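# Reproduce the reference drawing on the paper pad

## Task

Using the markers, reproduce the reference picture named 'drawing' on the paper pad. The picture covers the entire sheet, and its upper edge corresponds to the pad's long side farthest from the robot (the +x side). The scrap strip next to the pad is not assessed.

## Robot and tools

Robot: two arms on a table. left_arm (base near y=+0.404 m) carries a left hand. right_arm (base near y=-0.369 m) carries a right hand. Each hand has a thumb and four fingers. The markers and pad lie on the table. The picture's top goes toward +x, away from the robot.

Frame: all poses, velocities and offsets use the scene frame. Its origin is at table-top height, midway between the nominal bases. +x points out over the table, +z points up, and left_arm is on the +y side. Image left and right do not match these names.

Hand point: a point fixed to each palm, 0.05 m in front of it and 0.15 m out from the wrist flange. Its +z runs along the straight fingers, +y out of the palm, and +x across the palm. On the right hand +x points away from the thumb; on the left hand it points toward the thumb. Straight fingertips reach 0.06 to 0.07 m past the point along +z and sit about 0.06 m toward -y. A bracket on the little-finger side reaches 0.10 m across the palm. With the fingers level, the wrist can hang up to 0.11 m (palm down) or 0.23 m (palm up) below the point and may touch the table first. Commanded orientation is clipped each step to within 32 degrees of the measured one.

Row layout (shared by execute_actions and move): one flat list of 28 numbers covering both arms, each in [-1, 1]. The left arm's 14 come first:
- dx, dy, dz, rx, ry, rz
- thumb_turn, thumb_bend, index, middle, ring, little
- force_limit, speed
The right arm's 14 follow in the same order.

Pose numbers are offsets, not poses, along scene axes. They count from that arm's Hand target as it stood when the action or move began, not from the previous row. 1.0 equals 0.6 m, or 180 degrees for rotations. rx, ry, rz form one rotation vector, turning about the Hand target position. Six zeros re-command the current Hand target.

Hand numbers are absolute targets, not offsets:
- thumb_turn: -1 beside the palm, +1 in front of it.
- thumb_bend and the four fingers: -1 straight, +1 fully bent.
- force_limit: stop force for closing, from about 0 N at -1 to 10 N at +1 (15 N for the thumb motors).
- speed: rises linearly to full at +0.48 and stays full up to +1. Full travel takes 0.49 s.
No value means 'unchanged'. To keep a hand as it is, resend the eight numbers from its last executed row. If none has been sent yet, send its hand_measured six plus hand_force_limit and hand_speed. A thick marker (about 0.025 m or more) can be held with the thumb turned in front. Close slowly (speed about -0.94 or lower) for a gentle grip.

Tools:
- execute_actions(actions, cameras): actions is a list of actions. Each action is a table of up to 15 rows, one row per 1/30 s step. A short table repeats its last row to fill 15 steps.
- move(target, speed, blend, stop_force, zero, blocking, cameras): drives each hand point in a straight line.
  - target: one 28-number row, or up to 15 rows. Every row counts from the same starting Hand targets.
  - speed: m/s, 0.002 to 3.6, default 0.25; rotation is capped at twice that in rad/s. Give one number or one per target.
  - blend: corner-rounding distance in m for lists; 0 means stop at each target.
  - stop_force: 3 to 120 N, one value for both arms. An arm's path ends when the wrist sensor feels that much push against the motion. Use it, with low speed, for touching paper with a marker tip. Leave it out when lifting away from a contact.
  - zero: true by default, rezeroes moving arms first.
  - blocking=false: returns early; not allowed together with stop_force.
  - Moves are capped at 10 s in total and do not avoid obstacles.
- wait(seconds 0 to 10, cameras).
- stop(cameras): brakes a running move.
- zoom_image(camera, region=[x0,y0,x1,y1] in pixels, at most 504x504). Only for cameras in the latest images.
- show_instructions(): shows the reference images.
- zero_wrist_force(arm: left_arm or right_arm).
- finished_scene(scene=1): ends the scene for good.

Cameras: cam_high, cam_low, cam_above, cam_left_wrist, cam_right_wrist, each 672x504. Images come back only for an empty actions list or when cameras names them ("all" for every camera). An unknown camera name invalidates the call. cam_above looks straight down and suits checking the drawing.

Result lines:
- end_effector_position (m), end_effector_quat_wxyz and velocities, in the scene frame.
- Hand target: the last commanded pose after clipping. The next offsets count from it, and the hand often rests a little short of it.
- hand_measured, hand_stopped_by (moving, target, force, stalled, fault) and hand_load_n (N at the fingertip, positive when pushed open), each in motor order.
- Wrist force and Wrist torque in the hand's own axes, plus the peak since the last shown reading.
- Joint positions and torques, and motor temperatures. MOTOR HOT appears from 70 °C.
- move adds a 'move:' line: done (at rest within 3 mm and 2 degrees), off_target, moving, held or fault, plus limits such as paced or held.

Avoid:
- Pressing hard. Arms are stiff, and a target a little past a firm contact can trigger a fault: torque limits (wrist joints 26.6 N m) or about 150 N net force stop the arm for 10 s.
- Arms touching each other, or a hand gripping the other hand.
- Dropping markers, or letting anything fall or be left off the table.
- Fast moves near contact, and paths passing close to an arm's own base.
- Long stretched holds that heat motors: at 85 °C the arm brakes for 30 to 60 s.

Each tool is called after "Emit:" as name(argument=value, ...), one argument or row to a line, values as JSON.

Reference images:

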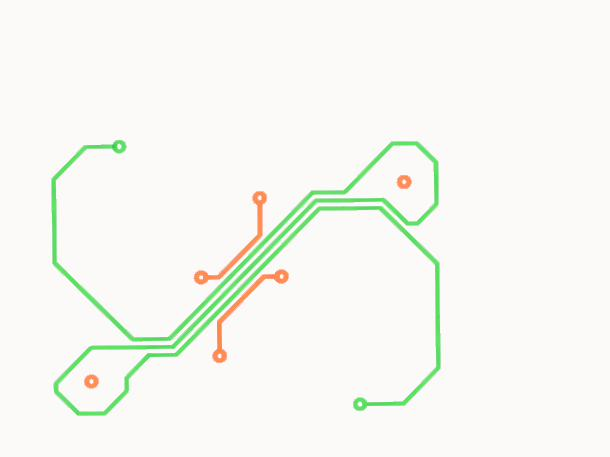

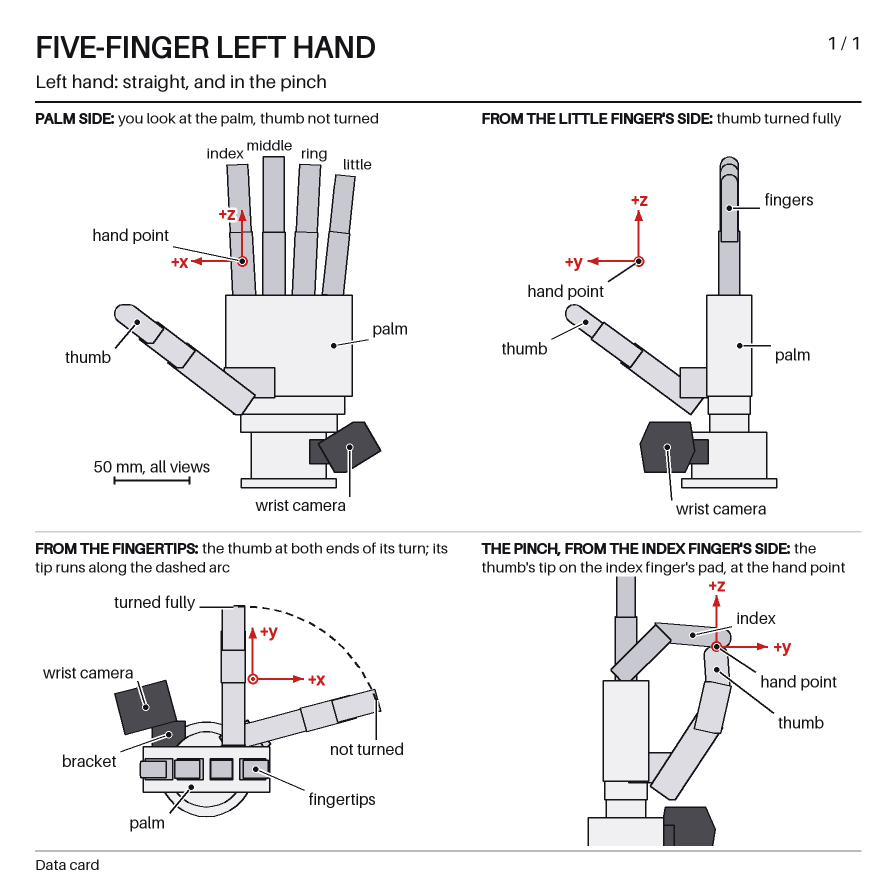

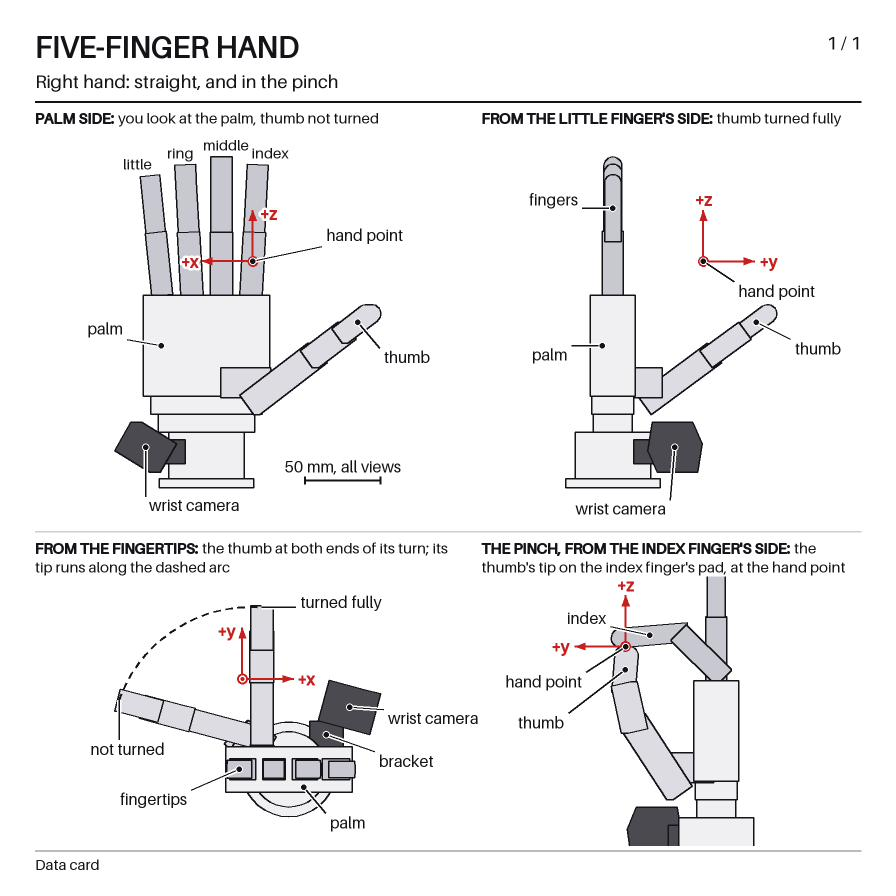

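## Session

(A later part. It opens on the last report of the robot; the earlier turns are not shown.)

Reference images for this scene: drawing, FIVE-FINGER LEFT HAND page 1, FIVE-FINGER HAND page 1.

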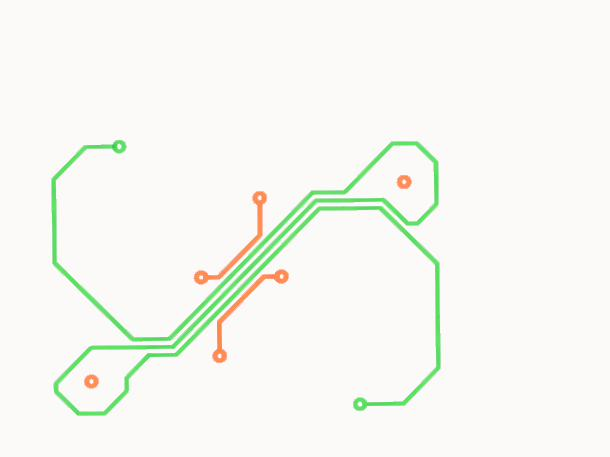

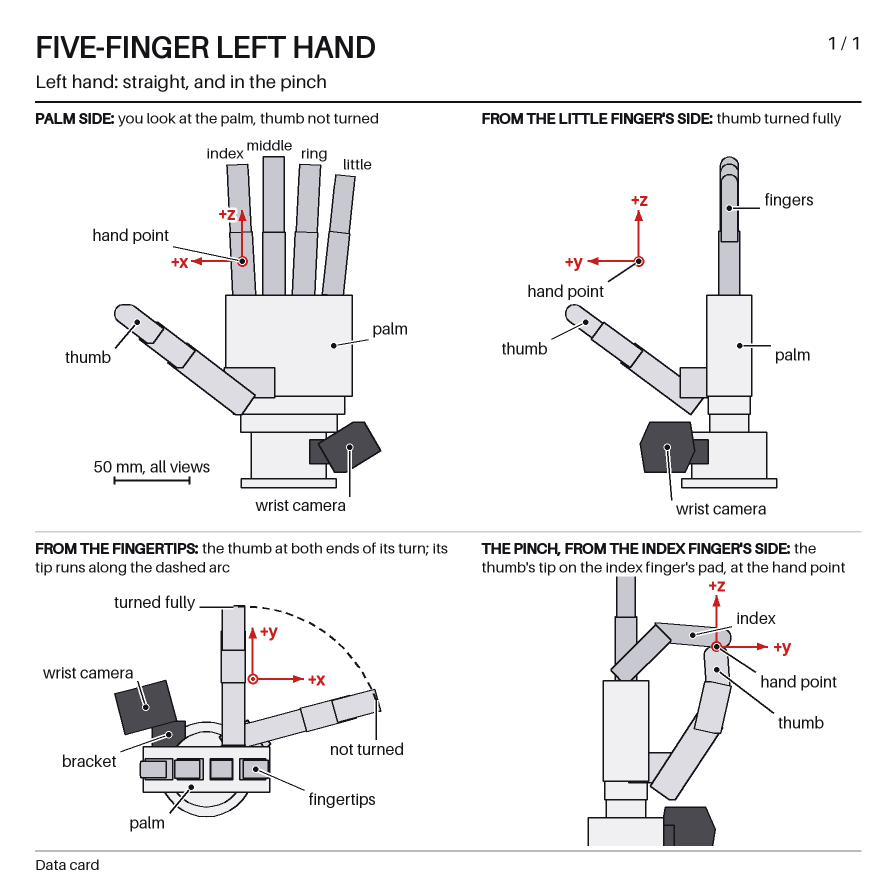

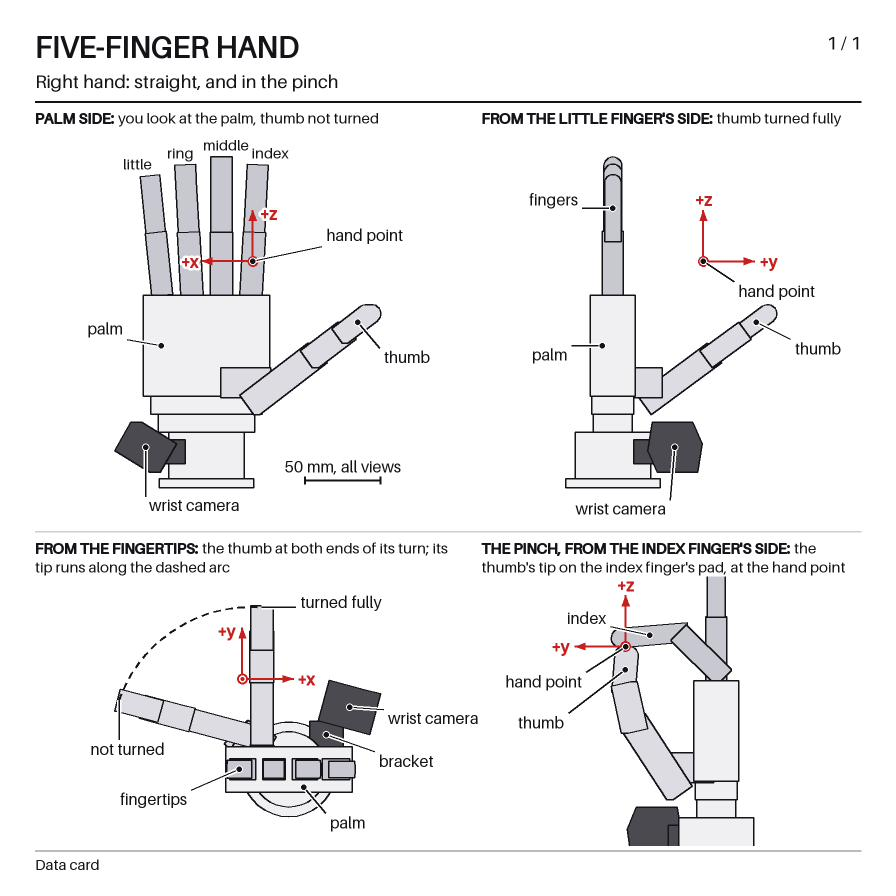

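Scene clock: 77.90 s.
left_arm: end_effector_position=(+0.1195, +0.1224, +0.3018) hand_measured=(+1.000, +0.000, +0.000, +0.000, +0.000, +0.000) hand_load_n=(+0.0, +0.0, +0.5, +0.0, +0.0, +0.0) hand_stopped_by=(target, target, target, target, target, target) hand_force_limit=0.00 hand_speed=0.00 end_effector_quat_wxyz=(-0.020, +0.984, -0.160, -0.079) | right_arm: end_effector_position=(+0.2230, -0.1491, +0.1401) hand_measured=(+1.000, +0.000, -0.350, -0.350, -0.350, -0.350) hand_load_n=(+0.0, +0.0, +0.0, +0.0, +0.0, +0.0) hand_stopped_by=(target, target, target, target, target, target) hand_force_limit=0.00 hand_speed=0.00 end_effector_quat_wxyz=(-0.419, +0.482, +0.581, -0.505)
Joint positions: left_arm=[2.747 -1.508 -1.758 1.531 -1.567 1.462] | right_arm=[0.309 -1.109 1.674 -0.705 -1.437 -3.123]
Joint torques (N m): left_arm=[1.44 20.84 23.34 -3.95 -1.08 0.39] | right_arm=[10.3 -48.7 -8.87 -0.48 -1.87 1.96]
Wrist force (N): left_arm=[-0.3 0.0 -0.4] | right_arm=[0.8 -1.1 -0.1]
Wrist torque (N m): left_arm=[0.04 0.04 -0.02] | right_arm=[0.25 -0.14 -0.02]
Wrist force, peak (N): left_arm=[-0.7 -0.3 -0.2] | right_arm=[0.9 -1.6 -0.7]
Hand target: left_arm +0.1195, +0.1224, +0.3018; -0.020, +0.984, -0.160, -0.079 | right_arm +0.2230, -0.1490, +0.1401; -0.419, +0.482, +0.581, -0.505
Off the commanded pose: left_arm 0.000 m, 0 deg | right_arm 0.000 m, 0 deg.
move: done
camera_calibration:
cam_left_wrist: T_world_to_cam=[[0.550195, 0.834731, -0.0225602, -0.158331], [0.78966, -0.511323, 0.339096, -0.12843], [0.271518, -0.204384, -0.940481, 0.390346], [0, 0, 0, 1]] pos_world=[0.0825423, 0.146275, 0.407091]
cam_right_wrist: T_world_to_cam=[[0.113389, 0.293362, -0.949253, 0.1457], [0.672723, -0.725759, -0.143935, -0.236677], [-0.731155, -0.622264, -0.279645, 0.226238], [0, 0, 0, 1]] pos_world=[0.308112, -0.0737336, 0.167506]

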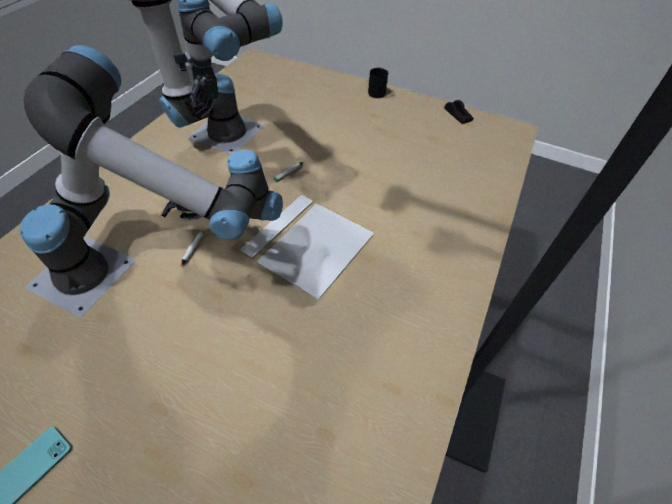

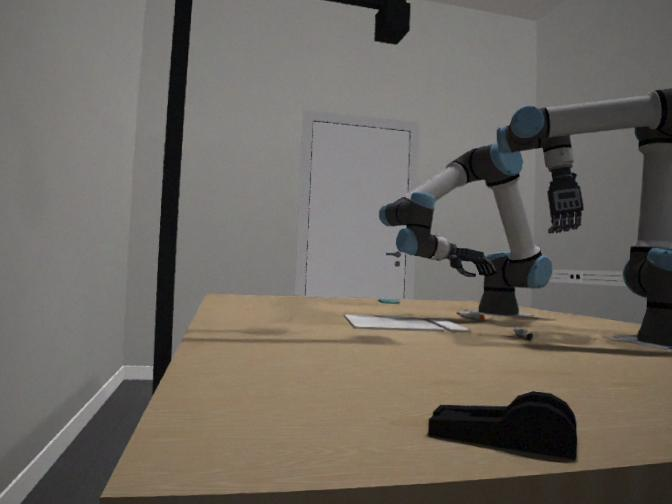

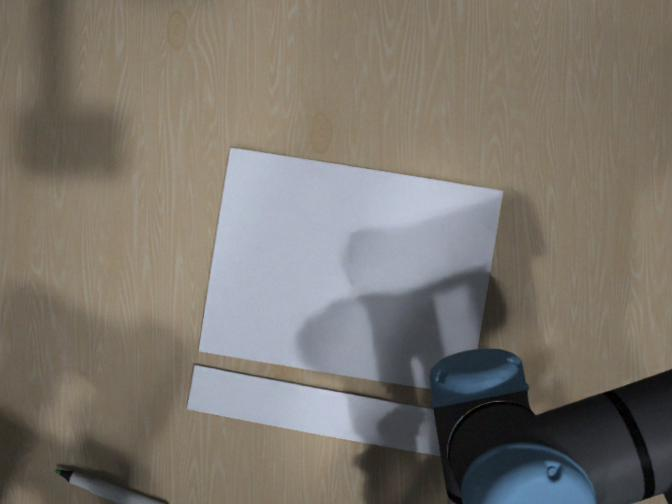

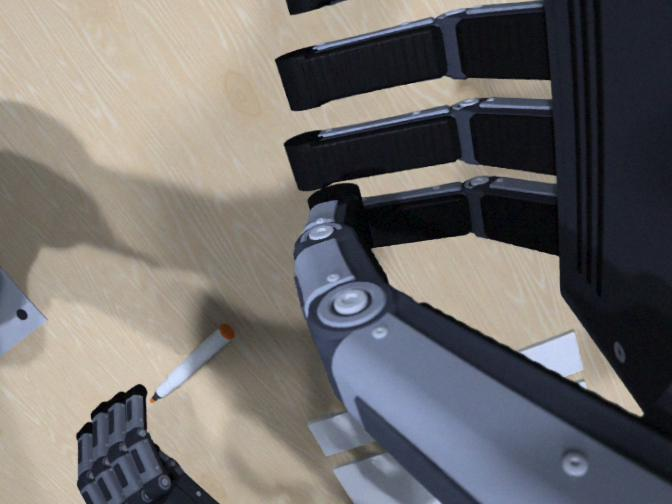

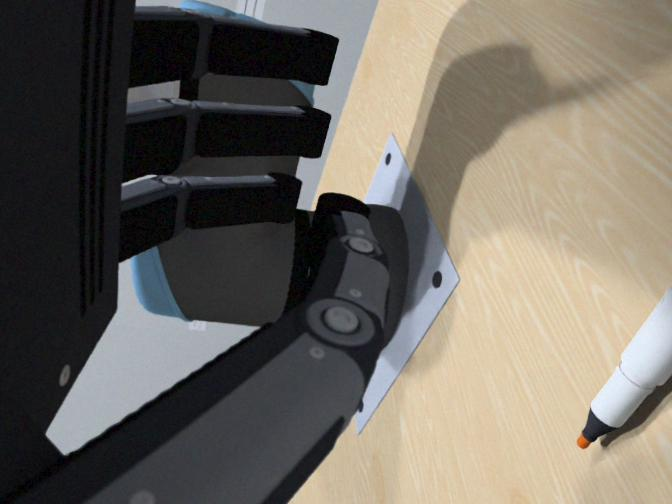

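Emit:
zoom_image(
  camera="cam_left_wrist",
  region=[130, 310, 250, 420],
)

Emit:
zoom_image(
  camera="cam_right_wrist",
  region=[560, 280, 672, 460],
)

Scaled by 4.200.

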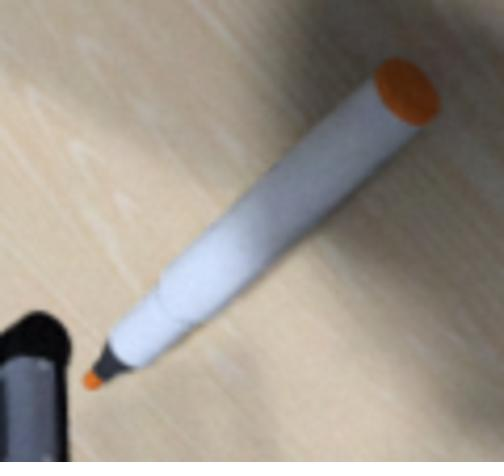

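Scaled by 2.800.

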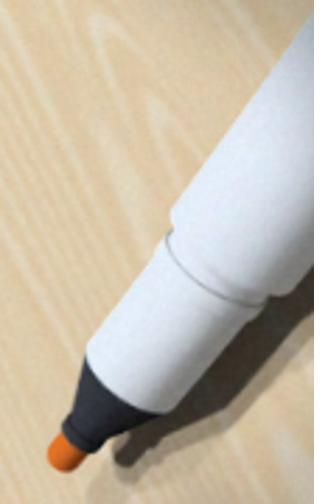

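Emit:
move(
  target=[0,0,0,0,0,0, 1,0,0,0,0,0, 0,0, 0.0312,0.0033,-0.1585,0,0,0, 1,0,-0.35,-0.35,-0.35,-0.35, 0,0],
  speed=0.15,
  cameras=["cam_left_wrist","cam_right_wrist"],
)

Emit:
zoom_image(
  camera="cam_left_wrist",
  region=[90, 290, 330, 470],
)

Scene clock: 81.67 s.
left_arm: end_effector_position=(+0.1195, +0.1224, +0.3018) hand_measured=(+1.000, +0.000, +0.000, +0.000, +0.000, +0.000) hand_load_n=(+0.0, +0.0, +0.0, +0.0, +0.0, +0.0) hand_stopped_by=(target, target, target, target, target, target) hand_force_limit=0.00 hand_speed=0.00 end_effector_quat_wxyz=(-0.020, +0.984, -0.160, -0.079) | right_arm: end_effector_position=(+0.2416, -0.1471, +0.0451) hand_measured=(+1.000, +0.000, -0.350, -0.350, -0.350, -0.350) hand_load_n=(+0.0, +0.0, +0.0, +0.0, +0.0, +0.0) hand_stopped_by=(target, target, target, target, target, target) hand_force_limit=0.00 hand_speed=0.00 end_effector_quat_wxyz=(-0.419, +0.482, +0.581, -0.505)
Joint positions: left_arm=[2.747 -1.508 -1.758 1.531 -1.567 1.462] | right_arm=[0.302 -0.939 1.689 -0.89 -1.445 -3.124]
Joint torques (N m): left_arm=[2.23 20.47 23.06 -3.92 -0.99 0.34] | right_arm=[-9.07 -29.26 -19.03 -0.39 -1.91 -1.56]
Wrist force (N): left_arm=[-0.1 -0.2 -0.2] | right_arm=[0.6 -1.1 -0.2]
Wrist torque (N m): left_arm=[0.00 0.02 -0.01] | right_arm=[0.26 -0.10 0.06]
Wrist force, peak (N): left_arm=[-0.5 -0.3 -0.2] | right_arm=[0.8 -2.2 -0.2]
Hand target: left_arm +0.1195, +0.1224, +0.3018; -0.020, +0.984, -0.160, -0.079 | right_arm +0.2417, -0.1471, +0.0450; -0.419, +0.482, +0.581, -0.505
Off the commanded pose: left_arm 0.000 m, 0 deg | right_arm 0.000 m, 0 deg.
move: done
camera_calibration:
cam_left_wrist: T_world_to_cam=[[0.550195, 0.834731, -0.0225602, -0.158331], [0.78966, -0.511323, 0.339096, -0.12843], [0.271518, -0.204384, -0.940481, 0.390346], [0, 0, 0, 1]] pos_world=[0.0825423, 0.146275, 0.407091]
cam_right_wrist: T_world_to_cam=[[0.11331, 0.293331, -0.949272, 0.0528502], [0.673086, -0.725445, -0.143824, -0.261516], [-0.730833, -0.622645, -0.279637, 0.214383], [0, 0, 0, 1]] pos_world=[0.326713, -0.0717335, 0.0725064]
Images, in order (width x height): cam_left_wrist 672x504, cam_right_wrist 672x504.

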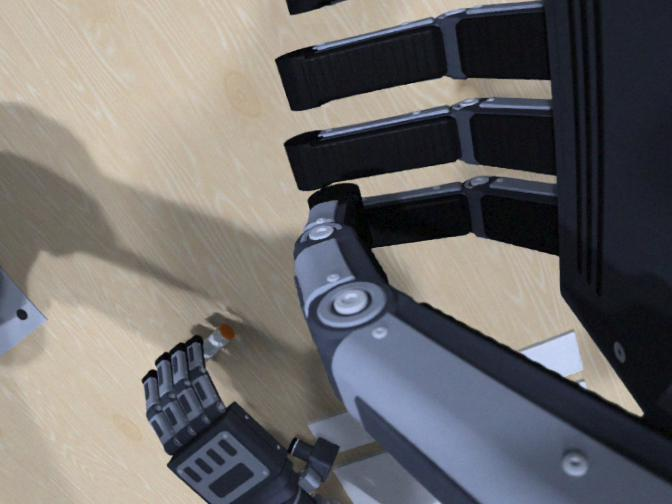

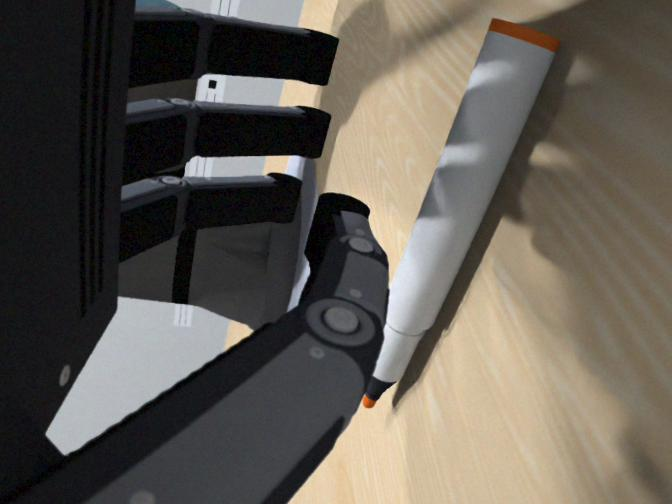

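Scaled by 2.100.

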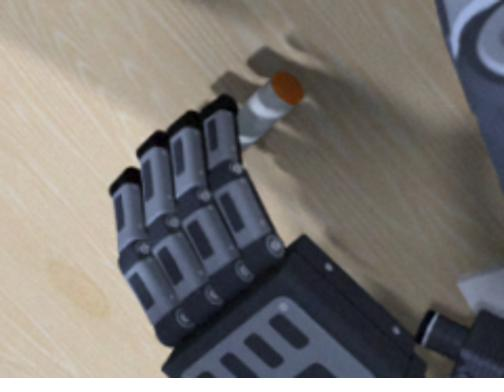

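Emit:
move(
  target=[0,0,0,0,0,0, 1,0,0,0,0,0, 0,0, 0,0,-0.06,0,0,0, 1,0,-0.35,-0.35,-0.35,-0.35, 0,0],
  speed=0.05,
  stop_force=5,
  cameras=["cam_left_wrist","cam_right_wrist"],
)

Scene clock: 85.00 s.
left_arm: end_effector_position=(+0.1195, +0.1224, +0.3018) hand_measured=(+1.000, +0.000, +0.000, +0.000, +0.000, +0.000) hand_load_n=(+0.0, +0.0, +0.0, +0.0, +0.0, +0.0) hand_stopped_by=(target, target, target, target, target, target) hand_force_limit=0.00 hand_speed=0.00 end_effector_quat_wxyz=(-0.020, +0.984, -0.160, -0.079) | right_arm: end_effector_position=(+0.2417, -0.1471, +0.0090) hand_measured=(+1.000, +0.000, -0.350, -0.350, -0.350, -0.350) hand_load_n=(+0.0, +0.0, +0.0, +0.0, +0.0, +0.0) hand_stopped_by=(target, target, target, target, target, target) hand_force_limit=0.00 hand_speed=0.00 end_effector_quat_wxyz=(-0.419, +0.482, +0.581, -0.505)
Joint positions: left_arm=[2.747 -1.508 -1.758 1.531 -1.567 1.462] | right_arm=[0.302 -0.878 1.701 -0.964 -1.445 -3.124]
Joint torques (N m): left_arm=[1.74 19.49 23.9 -3.98 -1.02 0.35] | right_arm=[-9.6 -31.39 -6.34 -0.54 -1.73 -0.85]
Wrist force (N): left_arm=[0.0 -0.1 -0.2] | right_arm=[0.5 -1.4 -0.6]
Wrist torque (N m): left_arm=[0.02 0.00 0.00] | right_arm=[0.24 -0.08 0.04]
Wrist force, peak (N): left_arm=[-0.6 -0.1 -0.5] | right_arm=[0.9 -1.6 -0.4]
Hand target: left_arm +0.1195, +0.1224, +0.3018; -0.020, +0.984, -0.160, -0.079 | right_arm +0.2417, -0.1471, +0.0090; -0.419, +0.482, +0.581, -0.505
Off the commanded pose: left_arm 0.000 m, 0 deg | right_arm 0.000 m, 0 deg.
move: done
camera_calibration:
cam_left_wrist: T_world_to_cam=[[0.550195, 0.834731, -0.0225602, -0.158331], [0.78966, -0.511323, 0.339096, -0.12843], [0.271518, -0.204384, -0.940481, 0.390346], [0, 0, 0, 1]] pos_world=[0.0825423, 0.146275, 0.407091]
cam_right_wrist: T_world_to_cam=[[0.113246, 0.2934, -0.949259, 0.0186066], [0.673097, -0.725417, -0.143914, -0.266706], [-0.730833, -0.622645, -0.279637, 0.204288], [0, 0, 0, 1]] pos_world=[0.326712, -0.0717332, 0.0364063]
Images, in order (width x height): cam_left_wrist 672x504, cam_right_wrist 672x504.

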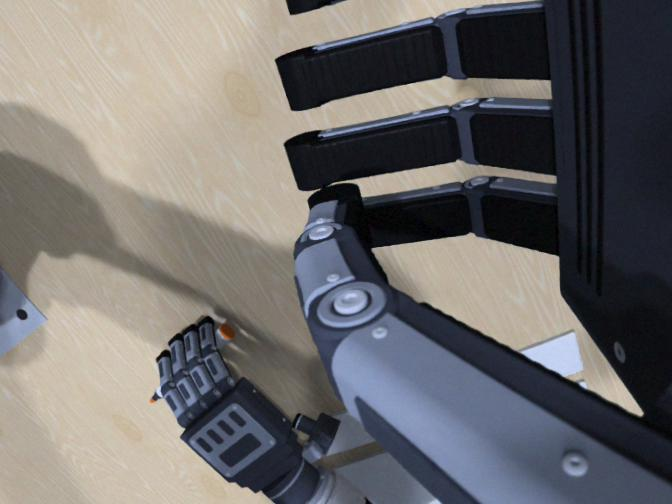

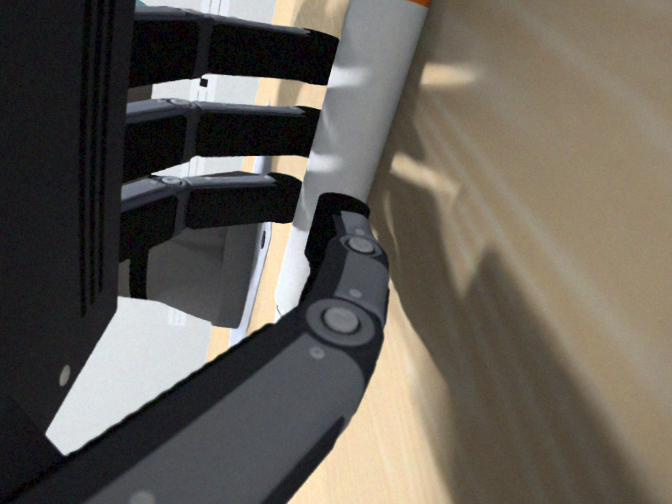

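Emit:
move(
  target=[0,0,0,0,0,0, 1,0,0,0,0,0, 0,0, 0,0,-0.004,0,0,0, 1,0,-0.35,-0.35,-0.35,-0.35, 0,0],
  speed=0.02,
  stop_force=4,
)

Emit:
move(
  target=[0,0,0,0,0,0, 1,0,0,0,0,0, 0,0, 0,0,0,0,0,0, 1,0,0.2,0.2,0.2,0.2, -0.6,-0.9],
  cameras=["cam_left_wrist","cam_right_wrist"],
)

Emit:
wait(
  seconds=2,
  cameras=["cam_left_wrist","cam_right_wrist"],
)

Scene clock: 86.80 s.
left_arm: end_effector_position=(+0.1195, +0.1224, +0.3018) hand_measured=(+1.000, +0.000, +0.000, +0.000, +0.000, +0.000) hand_load_n=(+0.0, +0.0, +0.0, +0.0, +0.0, +0.0) hand_stopped_by=(target, target, target, target, target, target) hand_force_limit=0.00 hand_speed=0.00 end_effector_quat_wxyz=(-0.020, +0.984, -0.160, -0.079) | right_arm: end_effector_position=(+0.2417, -0.1471, +0.0066) hand_measured=(+1.000, +0.000, -0.350, -0.350, -0.350, -0.350) hand_load_n=(+0.0, +0.5, +0.0, +0.0, +0.0, +0.0) hand_stopped_by=(target, target, target, target, target, target) hand_force_limit=0.00 hand_speed=0.00 end_effector_quat_wxyz=(-0.419, +0.482, +0.581, -0.505)
Joint positions: left_arm=[2.747 -1.508 -1.758 1.531 -1.567 1.462] | right_arm=[0.302 -0.874 1.702 -0.968 -1.445 -3.124]
Joint torques (N m): left_arm=[1.5 19.46 23.17 -3.95 -1.09 0.4] | right_arm=[-9.41 -30.88 -5.78 -0.22 -1.1 0.42]
Wrist force (N): left_arm=[-0.2 0.2 -0.5] | right_arm=[0.7 -1.1 -0.4]
Wrist torque (N m): left_arm=[0.08 0.02 -0.02] | right_arm=[0.27 -0.11 0.06]
Wrist force, peak (N): left_arm=[-0.2 -0.3 -0.5] | right_arm=[0.9 -1.5 -0.1]
Hand target: left_arm +0.1195, +0.1224, +0.3018; -0.020, +0.984, -0.160, -0.079 | right_arm +0.2417, -0.1471, +0.0066; -0.419, +0.482, +0.581, -0.505
Off the commanded pose: left_arm 0.000 m, 0 deg | right_arm 0.000 m, 0 deg.
move: done

Scene clock: 88.17 s.
left_arm: end_effector_position=(+0.1195, +0.1224, +0.3018) hand_measured=(+1.000, +0.000, +0.000, +0.000, +0.000, +0.000) hand_load_n=(+0.0, +0.0, +0.0, +0.0, +0.0, +0.0) hand_stopped_by=(target, target, target, target, target, target) hand_force_limit=0.00 hand_speed=0.00 end_effector_quat_wxyz=(-0.020, +0.984, -0.160, -0.079) | right_arm: end_effector_position=(+0.2417, -0.1471, +0.0066) hand_measured=(+1.000, +0.000, -0.064, -0.202, -0.062, -0.044) hand_load_n=(+1.5, +1.0, +5.5, +2.5, +1.5, +3.0) hand_stopped_by=(target, target, force, force, force, force) hand_force_limit=-0.60 hand_speed=-0.90 end_effector_quat_wxyz=(-0.419, +0.482, +0.581, -0.505)
Joint positions: left_arm=[2.747 -1.508 -1.758 1.531 -1.567 1.462] | right_arm=[0.302 -0.874 1.702 -0.968 -1.445 -3.124]
Joint torques (N m): left_arm=[1.74 19.59 23.76 -3.91 -0.95 0.39] | right_arm=[-8.63 -31.36 -11.62 0.41 -0.69 1.17]
Wrist force (N): left_arm=[-0.1 -0.1 -0.2] | right_arm=[0.9 -10.6 0.6]
Wrist torque (N m): left_arm=[0.01 0.01 0.00] | right_arm=[0.24 -0.12 -0.23]
Wrist force, peak (N): left_arm=[-0.2 0.1 -0.6] | right_arm=[0.9 -10.9 0.3]
Hand target: left_arm +0.1195, +0.1224, +0.3018; -0.020, +0.984, -0.160, -0.079 | right_arm +0.2417, -0.1471, +0.0066; -0.419, +0.482, +0.581, -0.505
Off the commanded pose: left_arm 0.000 m, 0 deg | right_arm 0.000 m, 0 deg.
move: done
camera_calibration:
cam_left_wrist: T_world_to_cam=[[0.550195, 0.834731, -0.0225602, -0.158331], [0.78966, -0.511323, 0.339096, -0.12843], [0.271518, -0.204384, -0.940481, 0.390346], [0, 0, 0, 1]] pos_world=[0.0825423, 0.146275, 0.407091]
cam_right_wrist: T_world_to_cam=[[0.113246, 0.2934, -0.949259, 0.0163283], [0.673097, -0.725417, -0.143914, -0.267051], [-0.730833, -0.622645, -0.279637, 0.203617], [0, 0, 0, 1]] pos_world=[0.326712, -0.0717332, 0.0340063]
Images, in order (width x height): cam_left_wrist 672x504, cam_right_wrist 672x504.

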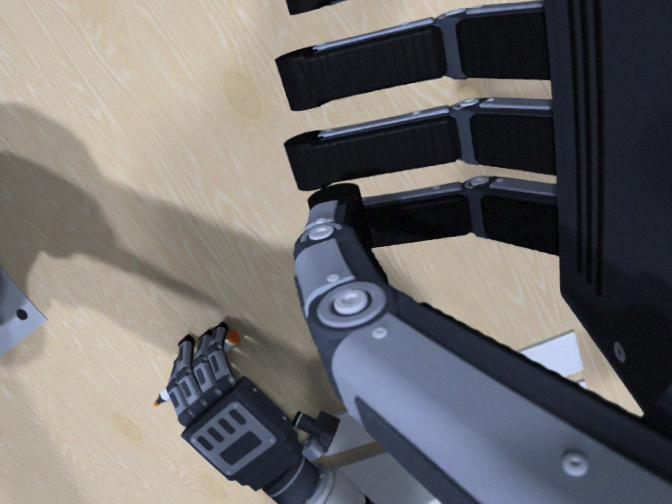

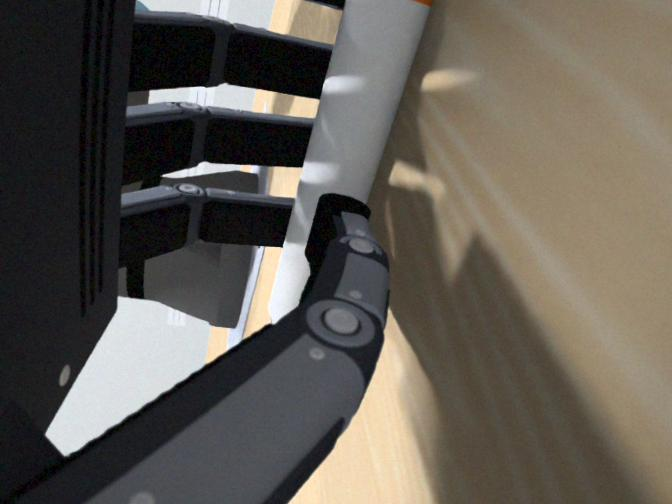

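Scene clock: 90.17 s.
left_arm: end_effector_position=(+0.1195, +0.1224, +0.3018) hand_measured=(+1.000, +0.000, +0.000, +0.000, +0.000, +0.000) hand_load_n=(+0.0, +0.0, +0.0, +0.0, +0.0, +0.0) hand_stopped_by=(target, target, target, target, target, target) hand_force_limit=0.00 hand_speed=0.00 end_effector_quat_wxyz=(-0.020, +0.984, -0.160, -0.079) | right_arm: end_effector_position=(+0.2417, -0.1471, +0.0066) hand_measured=(+1.000, +0.000, -0.064, -0.202, -0.062, -0.044) hand_load_n=(+1.5, +0.5, +5.0, +3.0, +1.0, +3.0) hand_stopped_by=(target, target, force, force, force, force) hand_force_limit=-0.60 hand_speed=-0.90 end_effector_quat_wxyz=(-0.419, +0.482, +0.581, -0.505)
Joint positions: left_arm=[2.747 -1.508 -1.758 1.531 -1.567 1.462] | right_arm=[0.302 -0.874 1.702 -0.968 -1.445 -3.124]
Joint torques (N m): left_arm=[0.85 19.59 23.81 -3.75 -0.99 0.33] | right_arm=[-6.02 -31.97 -15.53 0.52 -0.23 1.36]
Wrist force (N): left_arm=[0.1 -0.2 -0.3] | right_arm=[1.0 -10.5 0.7]
Wrist torque (N m): left_arm=[0.01 -0.02 0.01] | right_arm=[0.25 -0.14 -0.22]
Wrist force, peak (N): left_arm=[-0.1 -0.3 -0.6] | right_arm=[0.8 -11.2 0.6]
Hand target: left_arm +0.1195, +0.1224, +0.3018; -0.020, +0.984, -0.160, -0.079 | right_arm +0.2417, -0.1471, +0.0066; -0.419, +0.482, +0.581, -0.505
Off the commanded pose: left_arm 0.000 m, 0 deg | right_arm 0.000 m, 0 deg.
wait: 2.00 s; at rest by 0.17 s
camera_calibration:
cam_left_wrist: T_world_to_cam=[[0.550195, 0.834731, -0.0225602, -0.158331], [0.78966, -0.511323, 0.339096, -0.12843], [0.271518, -0.204384, -0.940481, 0.390346], [0, 0, 0, 1]] pos_world=[0.0825423, 0.146275, 0.407091]
cam_right_wrist: T_world_to_cam=[[0.11331, 0.293331, -0.949272, 0.0163033], [0.673086, -0.725445, -0.143824, -0.267053], [-0.730833, -0.622645, -0.279637, 0.203617], [0, 0, 0, 1]] pos_world=[0.326713, -0.0717335, 0.0340064]
Images, in order (width x height): cam_left_wrist 672x504, cam_right_wrist 672x504.

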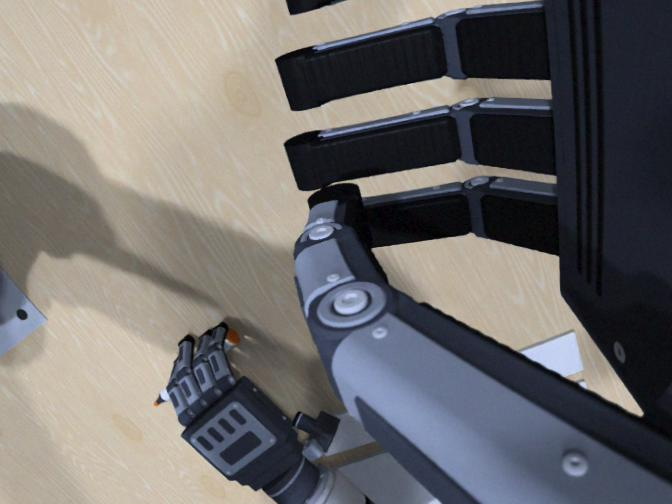

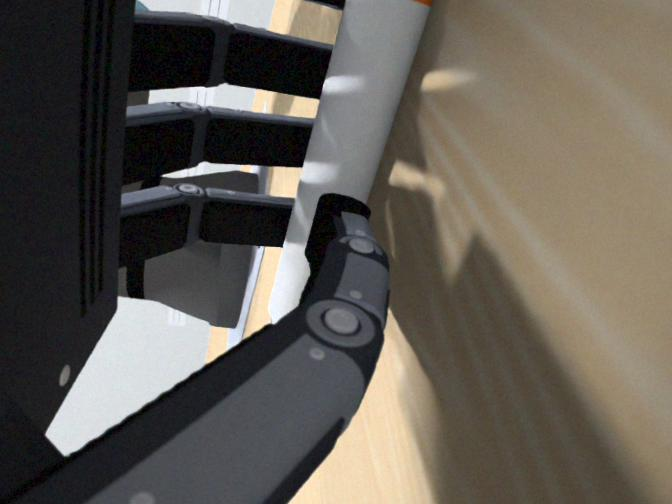

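Emit:
move(
  target=[0,0,0,0,0,0, 1,0,0,0,0,0, 0,0, 0,0,0.0035,0,0,0, 1,0,0.2,0.2,0.2,0.2, -0.6,-0.9],
  speed=0.02,
)

Emit:
move(
  target=[0,0,0,0,0,0, 1,0,0,0,0,0, 0,0, 0,0,0,0,0,0, 1,0,0.3,0.3,0.3,0.3, -0.4,-0.92],
  cameras=["cam_left_wrist","cam_right_wrist"],
)

Scene clock: 91.40 s.
left_arm: end_effector_position=(+0.1195, +0.1224, +0.3018) hand_measured=(+1.000, +0.000, +0.000, +0.000, +0.000, +0.000) hand_load_n=(+0.0, +0.0, +0.0, +0.0, +0.0, +0.0) hand_stopped_by=(target, target, target, target, target, target) hand_force_limit=0.00 hand_speed=0.00 end_effector_quat_wxyz=(-0.020, +0.984, -0.160, -0.079) | right_arm: end_effector_position=(+0.2417, -0.1471, +0.0086) hand_measured=(+1.000, +0.000, -0.064, -0.202, -0.062, -0.044) hand_load_n=(+1.5, +4.0, +4.5, +0.0, +0.5, +2.5) hand_stopped_by=(target, target, force, force, force, force) hand_force_limit=-0.60 hand_speed=-0.90 end_effector_quat_wxyz=(-0.419, +0.482, +0.581, -0.505)
Joint positions: left_arm=[2.747 -1.508 -1.758 1.531 -1.567 1.462] | right_arm=[0.302 -0.878 1.702 -0.964 -1.445 -3.124]
Joint torques (N m): left_arm=[1.5 19.22 23.28 -3.79 -0.94 0.43] | right_arm=[-6.27 -53.2 -18.26 2.78 0.19 1.24]
Wrist force (N): left_arm=[-0.2 0.1 -0.2] | right_arm=[0.5 -1.0 -0.4]
Wrist torque (N m): left_arm=[0.06 0.03 -0.01] | right_arm=[0.27 -0.08 0.05]
Wrist force, peak (N): left_arm=[-0.1 -0.4 -0.5] | right_arm=[0.8 -11.0 0.4]
Hand target: left_arm +0.1195, +0.1224, +0.3018; -0.020, +0.984, -0.160, -0.079 | right_arm +0.2417, -0.1471, +0.0087; -0.419, +0.482, +0.581, -0.505
Off the commanded pose: left_arm 0.000 m, 0 deg | right_arm 0.000 m, 0 deg.
move: done

Scene clock: 91.93 s.
left_arm: end_effector_position=(+0.1195, +0.1224, +0.3018) hand_measured=(+1.000, +0.000, +0.000, +0.000, +0.000, +0.000) hand_load_n=(+0.0, +0.0, +0.0, +0.0, +0.5, +0.0) hand_stopped_by=(target, target, target, target, target, target) hand_force_limit=0.00 hand_speed=0.00 end_effector_quat_wxyz=(-0.020, +0.984, -0.160, -0.079) | right_arm: end_effector_position=(+0.2417, -0.1471, +0.0087) hand_measured=(+1.000, -0.002, -0.064, -0.144, -0.042, -0.016) hand_load_n=(+5.0, +6.5, +6.0, +3.5, +2.0, +3.5) hand_stopped_by=(target, target, force, force, force, force) hand_force_limit=-0.40 hand_speed=-0.92 end_effector_quat_wxyz=(-0.419, +0.482, +0.581, -0.505)
Joint positions: left_arm=[2.747 -1.508 -1.758 1.531 -1.567 1.462] | right_arm=[0.302 -0.878 1.702 -0.964 -1.445 -3.124]
Joint torques (N m): left_arm=[1.16 19.54 23.23 -3.77 -0.94 0.48] | right_arm=[-5.67 -55.95 -17.41 0.13 0.33 1.25]
Wrist force (N): left_arm=[-0.4 -0.1 -0.2] | right_arm=[0.8 -4.1 2.0]
Wrist torque (N m): left_arm=[0.02 0.05 -0.03] | right_arm=[0.33 -0.16 0.00]
Wrist force, peak (N): left_arm=[-0.5 -0.1 -0.2] | right_arm=[0.5 -4.7 2.1]
Hand target: left_arm +0.1195, +0.1224, +0.3018; -0.020, +0.984, -0.160, -0.079 | right_arm +0.2417, -0.1471, +0.0087; -0.419, +0.482, +0.581, -0.505
Off the commanded pose: left_arm 0.000 m, 0 deg | right_arm 0.000 m, 0 deg.
move: done
camera_calibration:
cam_left_wrist: T_world_to_cam=[[0.550195, 0.834731, -0.0225602, -0.158331], [0.78966, -0.511323, 0.339096, -0.12843], [0.271518, -0.204384, -0.940481, 0.390346], [0, 0, 0, 1]] pos_world=[0.0825423, 0.146275, 0.407091]
cam_right_wrist: T_world_to_cam=[[0.113176, 0.293341, -0.949285, 0.0183414], [0.673086, -0.725426, -0.143919, -0.266746], [-0.730853, -0.622662, -0.279545, 0.204206], [0, 0, 0, 1]] pos_world=[0.326712, -0.0717335, 0.0361063]
Images, in order (width x height): cam_left_wrist 672x504, cam_right_wrist 672x504.

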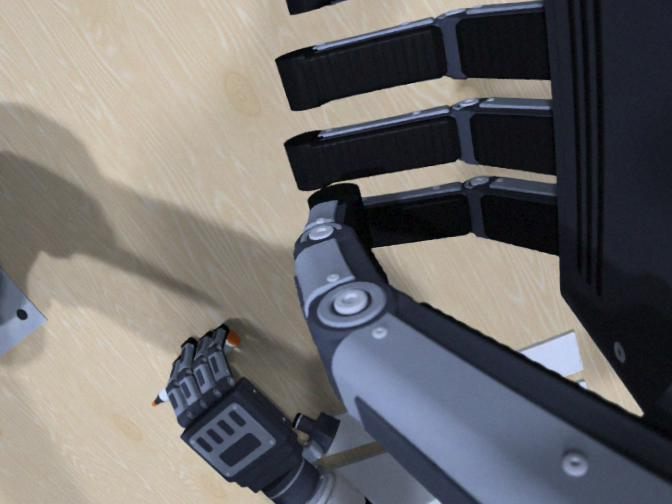

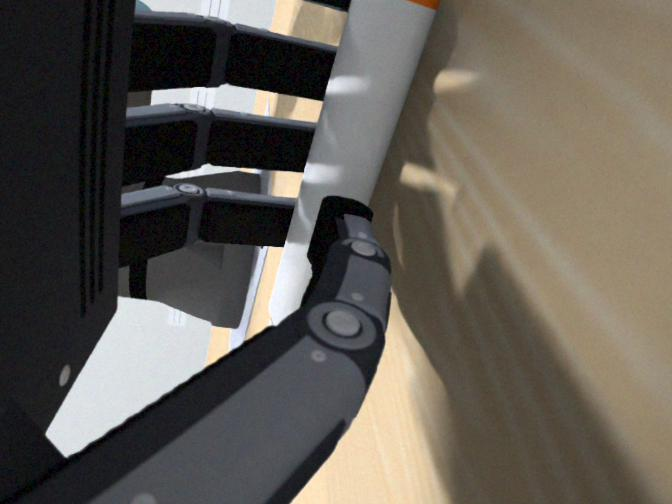

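Emit:
move(
  target=[0,0,0,0,0,0, 1,0,0,0,0,0, 0,0, 0,0,0.008,0,0,0, 1,0,0.3,0.3,0.3,0.3, -0.4,-0.92],
  speed=0.02,
)

Emit:
move(
  target=[0,0,0,0,0,0, 1,0,0,0,0,0, 0,0, 0,0,0,0,0,0, 1,0,0.35,0.35,0.35,0.35, -0.3,-0.92],
  cameras=["cam_left_wrist","cam_right_wrist"],
)

Scene clock: 93.20 s.
left_arm: end_effector_position=(+0.1195, +0.1224, +0.3018) hand_measured=(+1.000, +0.000, +0.000, +0.000, +0.000, +0.000) hand_load_n=(+0.0, +0.0, +0.0, +0.0, +0.0, +0.0) hand_stopped_by=(target, target, target, target, target, target) hand_force_limit=0.00 hand_speed=0.00 end_effector_quat_wxyz=(-0.020, +0.984, -0.160, -0.079) | right_arm: end_effector_position=(+0.2417, -0.1471, +0.0134) hand_measured=(+1.000, -0.002, -0.064, -0.144, -0.042, -0.016) hand_load_n=(+5.0, +6.5, +6.0, +0.0, +2.5, +3.5) hand_stopped_by=(target, target, force, force, force, force) hand_force_limit=-0.40 hand_speed=-0.92 end_effector_quat_wxyz=(-0.419, +0.482, +0.581, -0.505)
Joint positions: left_arm=[2.747 -1.508 -1.758 1.531 -1.567 1.462] | right_arm=[0.302 -0.886 1.7 -0.955 -1.445 -3.124]
Joint torques (N m): left_arm=[1.4 19.82 23.7 -3.79 -0.99 0.48] | right_arm=[-6.17 -54.8 -18.74 2.72 0.97 1.39]
Wrist force (N): left_arm=[0.1 0.1 -0.2] | right_arm=[0.5 -1.0 -0.3]
Wrist torque (N m): left_arm=[0.06 -0.02 0.00] | right_arm=[0.25 -0.08 0.05]
Wrist force, peak (N): left_arm=[-0.5 -0.1 -0.4] | right_arm=[0.6 -4.7 1.9]
Hand target: left_arm +0.1195, +0.1224, +0.3018; -0.020, +0.984, -0.160, -0.079 | right_arm +0.2417, -0.1471, +0.0135; -0.419, +0.482, +0.581, -0.505
Off the commanded pose: left_arm 0.000 m, 0 deg | right_arm 0.000 m, 0 deg.
move: done

Scene clock: 93.93 s.
left_arm: end_effector_position=(+0.1195, +0.1224, +0.3018) hand_measured=(+1.000, +0.000, +0.000, +0.000, +0.000, +0.000) hand_load_n=(+0.0, +0.0, +0.0, +0.0, +0.0, +0.0) hand_stopped_by=(target, target, target, target, target, target) hand_force_limit=0.00 hand_speed=0.00 end_effector_quat_wxyz=(-0.020, +0.984, -0.160, -0.079) | right_arm: end_effector_position=(+0.2417, -0.1471, +0.0135) hand_measured=(+1.000, -0.002, -0.064, -0.042, -0.036, -0.002) hand_load_n=(+5.5, +9.5, +4.5, +6.0, +0.5, +4.0) hand_stopped_by=(target, target, force, force, force, force) hand_force_limit=-0.30 hand_speed=-0.92 end_effector_quat_wxyz=(-0.419, +0.482, +0.581, -0.505)
Joint positions: left_arm=[2.747 -1.508 -1.758 1.531 -1.567 1.462] | right_arm=[0.302 -0.886 1.7 -0.955 -1.445 -3.124]
Joint torques (N m): left_arm=[1.36 19.6 23.61 -3.85 -0.84 0.49] | right_arm=[-5.58 -54.98 -17.29 2.94 0.84 1.31]
Wrist force (N): left_arm=[0.0 0.1 -0.2] | right_arm=[0.4 -1.1 -0.1]
Wrist torque (N m): left_arm=[0.05 -0.01 -0.01] | right_arm=[0.23 -0.07 0.04]
Wrist force, peak (N): left_arm=[-0.4 -0.1 -0.5] | right_arm=[1.0 -1.3 -0.2]
Hand target: left_arm +0.1195, +0.1224, +0.3018; -0.020, +0.984, -0.160, -0.079 | right_arm +0.2417, -0.1471, +0.0135; -0.419, +0.482, +0.581, -0.505
Off the commanded pose: left_arm 0.000 m, 0 deg | right_arm 0.000 m, 0 deg.
move: done
camera_calibration:
cam_left_wrist: T_world_to_cam=[[0.550195, 0.834731, -0.0225602, -0.158331], [0.78966, -0.511323, 0.339096, -0.12843], [0.271518, -0.204384, -0.940481, 0.390346], [0, 0, 0, 1]] pos_world=[0.0825423, 0.146275, 0.407091]
cam_right_wrist: T_world_to_cam=[[0.11331, 0.293331, -0.949272, 0.0228532], [0.673086, -0.725445, -0.143824, -0.266061], [-0.730833, -0.622645, -0.279637, 0.205547], [0, 0, 0, 1]] pos_world=[0.326713, -0.0717335, 0.0409064]
Images, in order (width x height): cam_left_wrist 672x504, cam_right_wrist 672x504.

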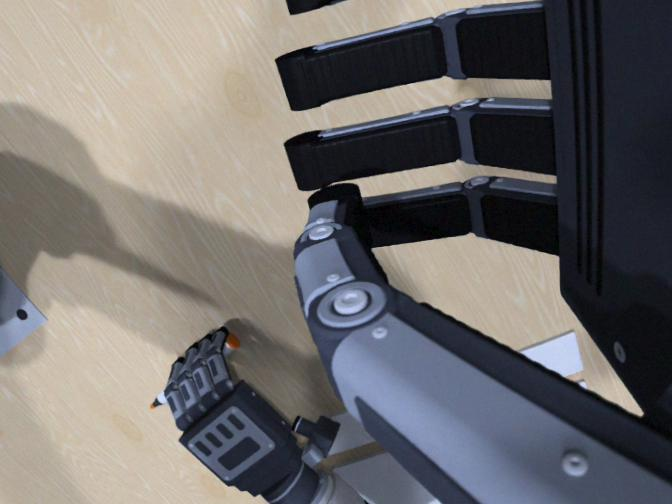

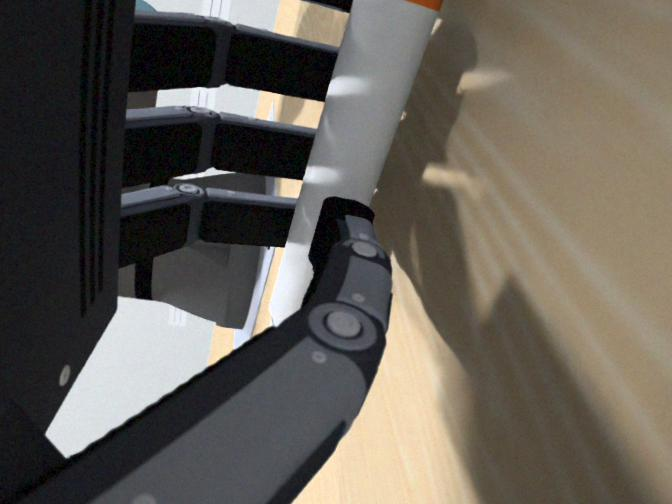

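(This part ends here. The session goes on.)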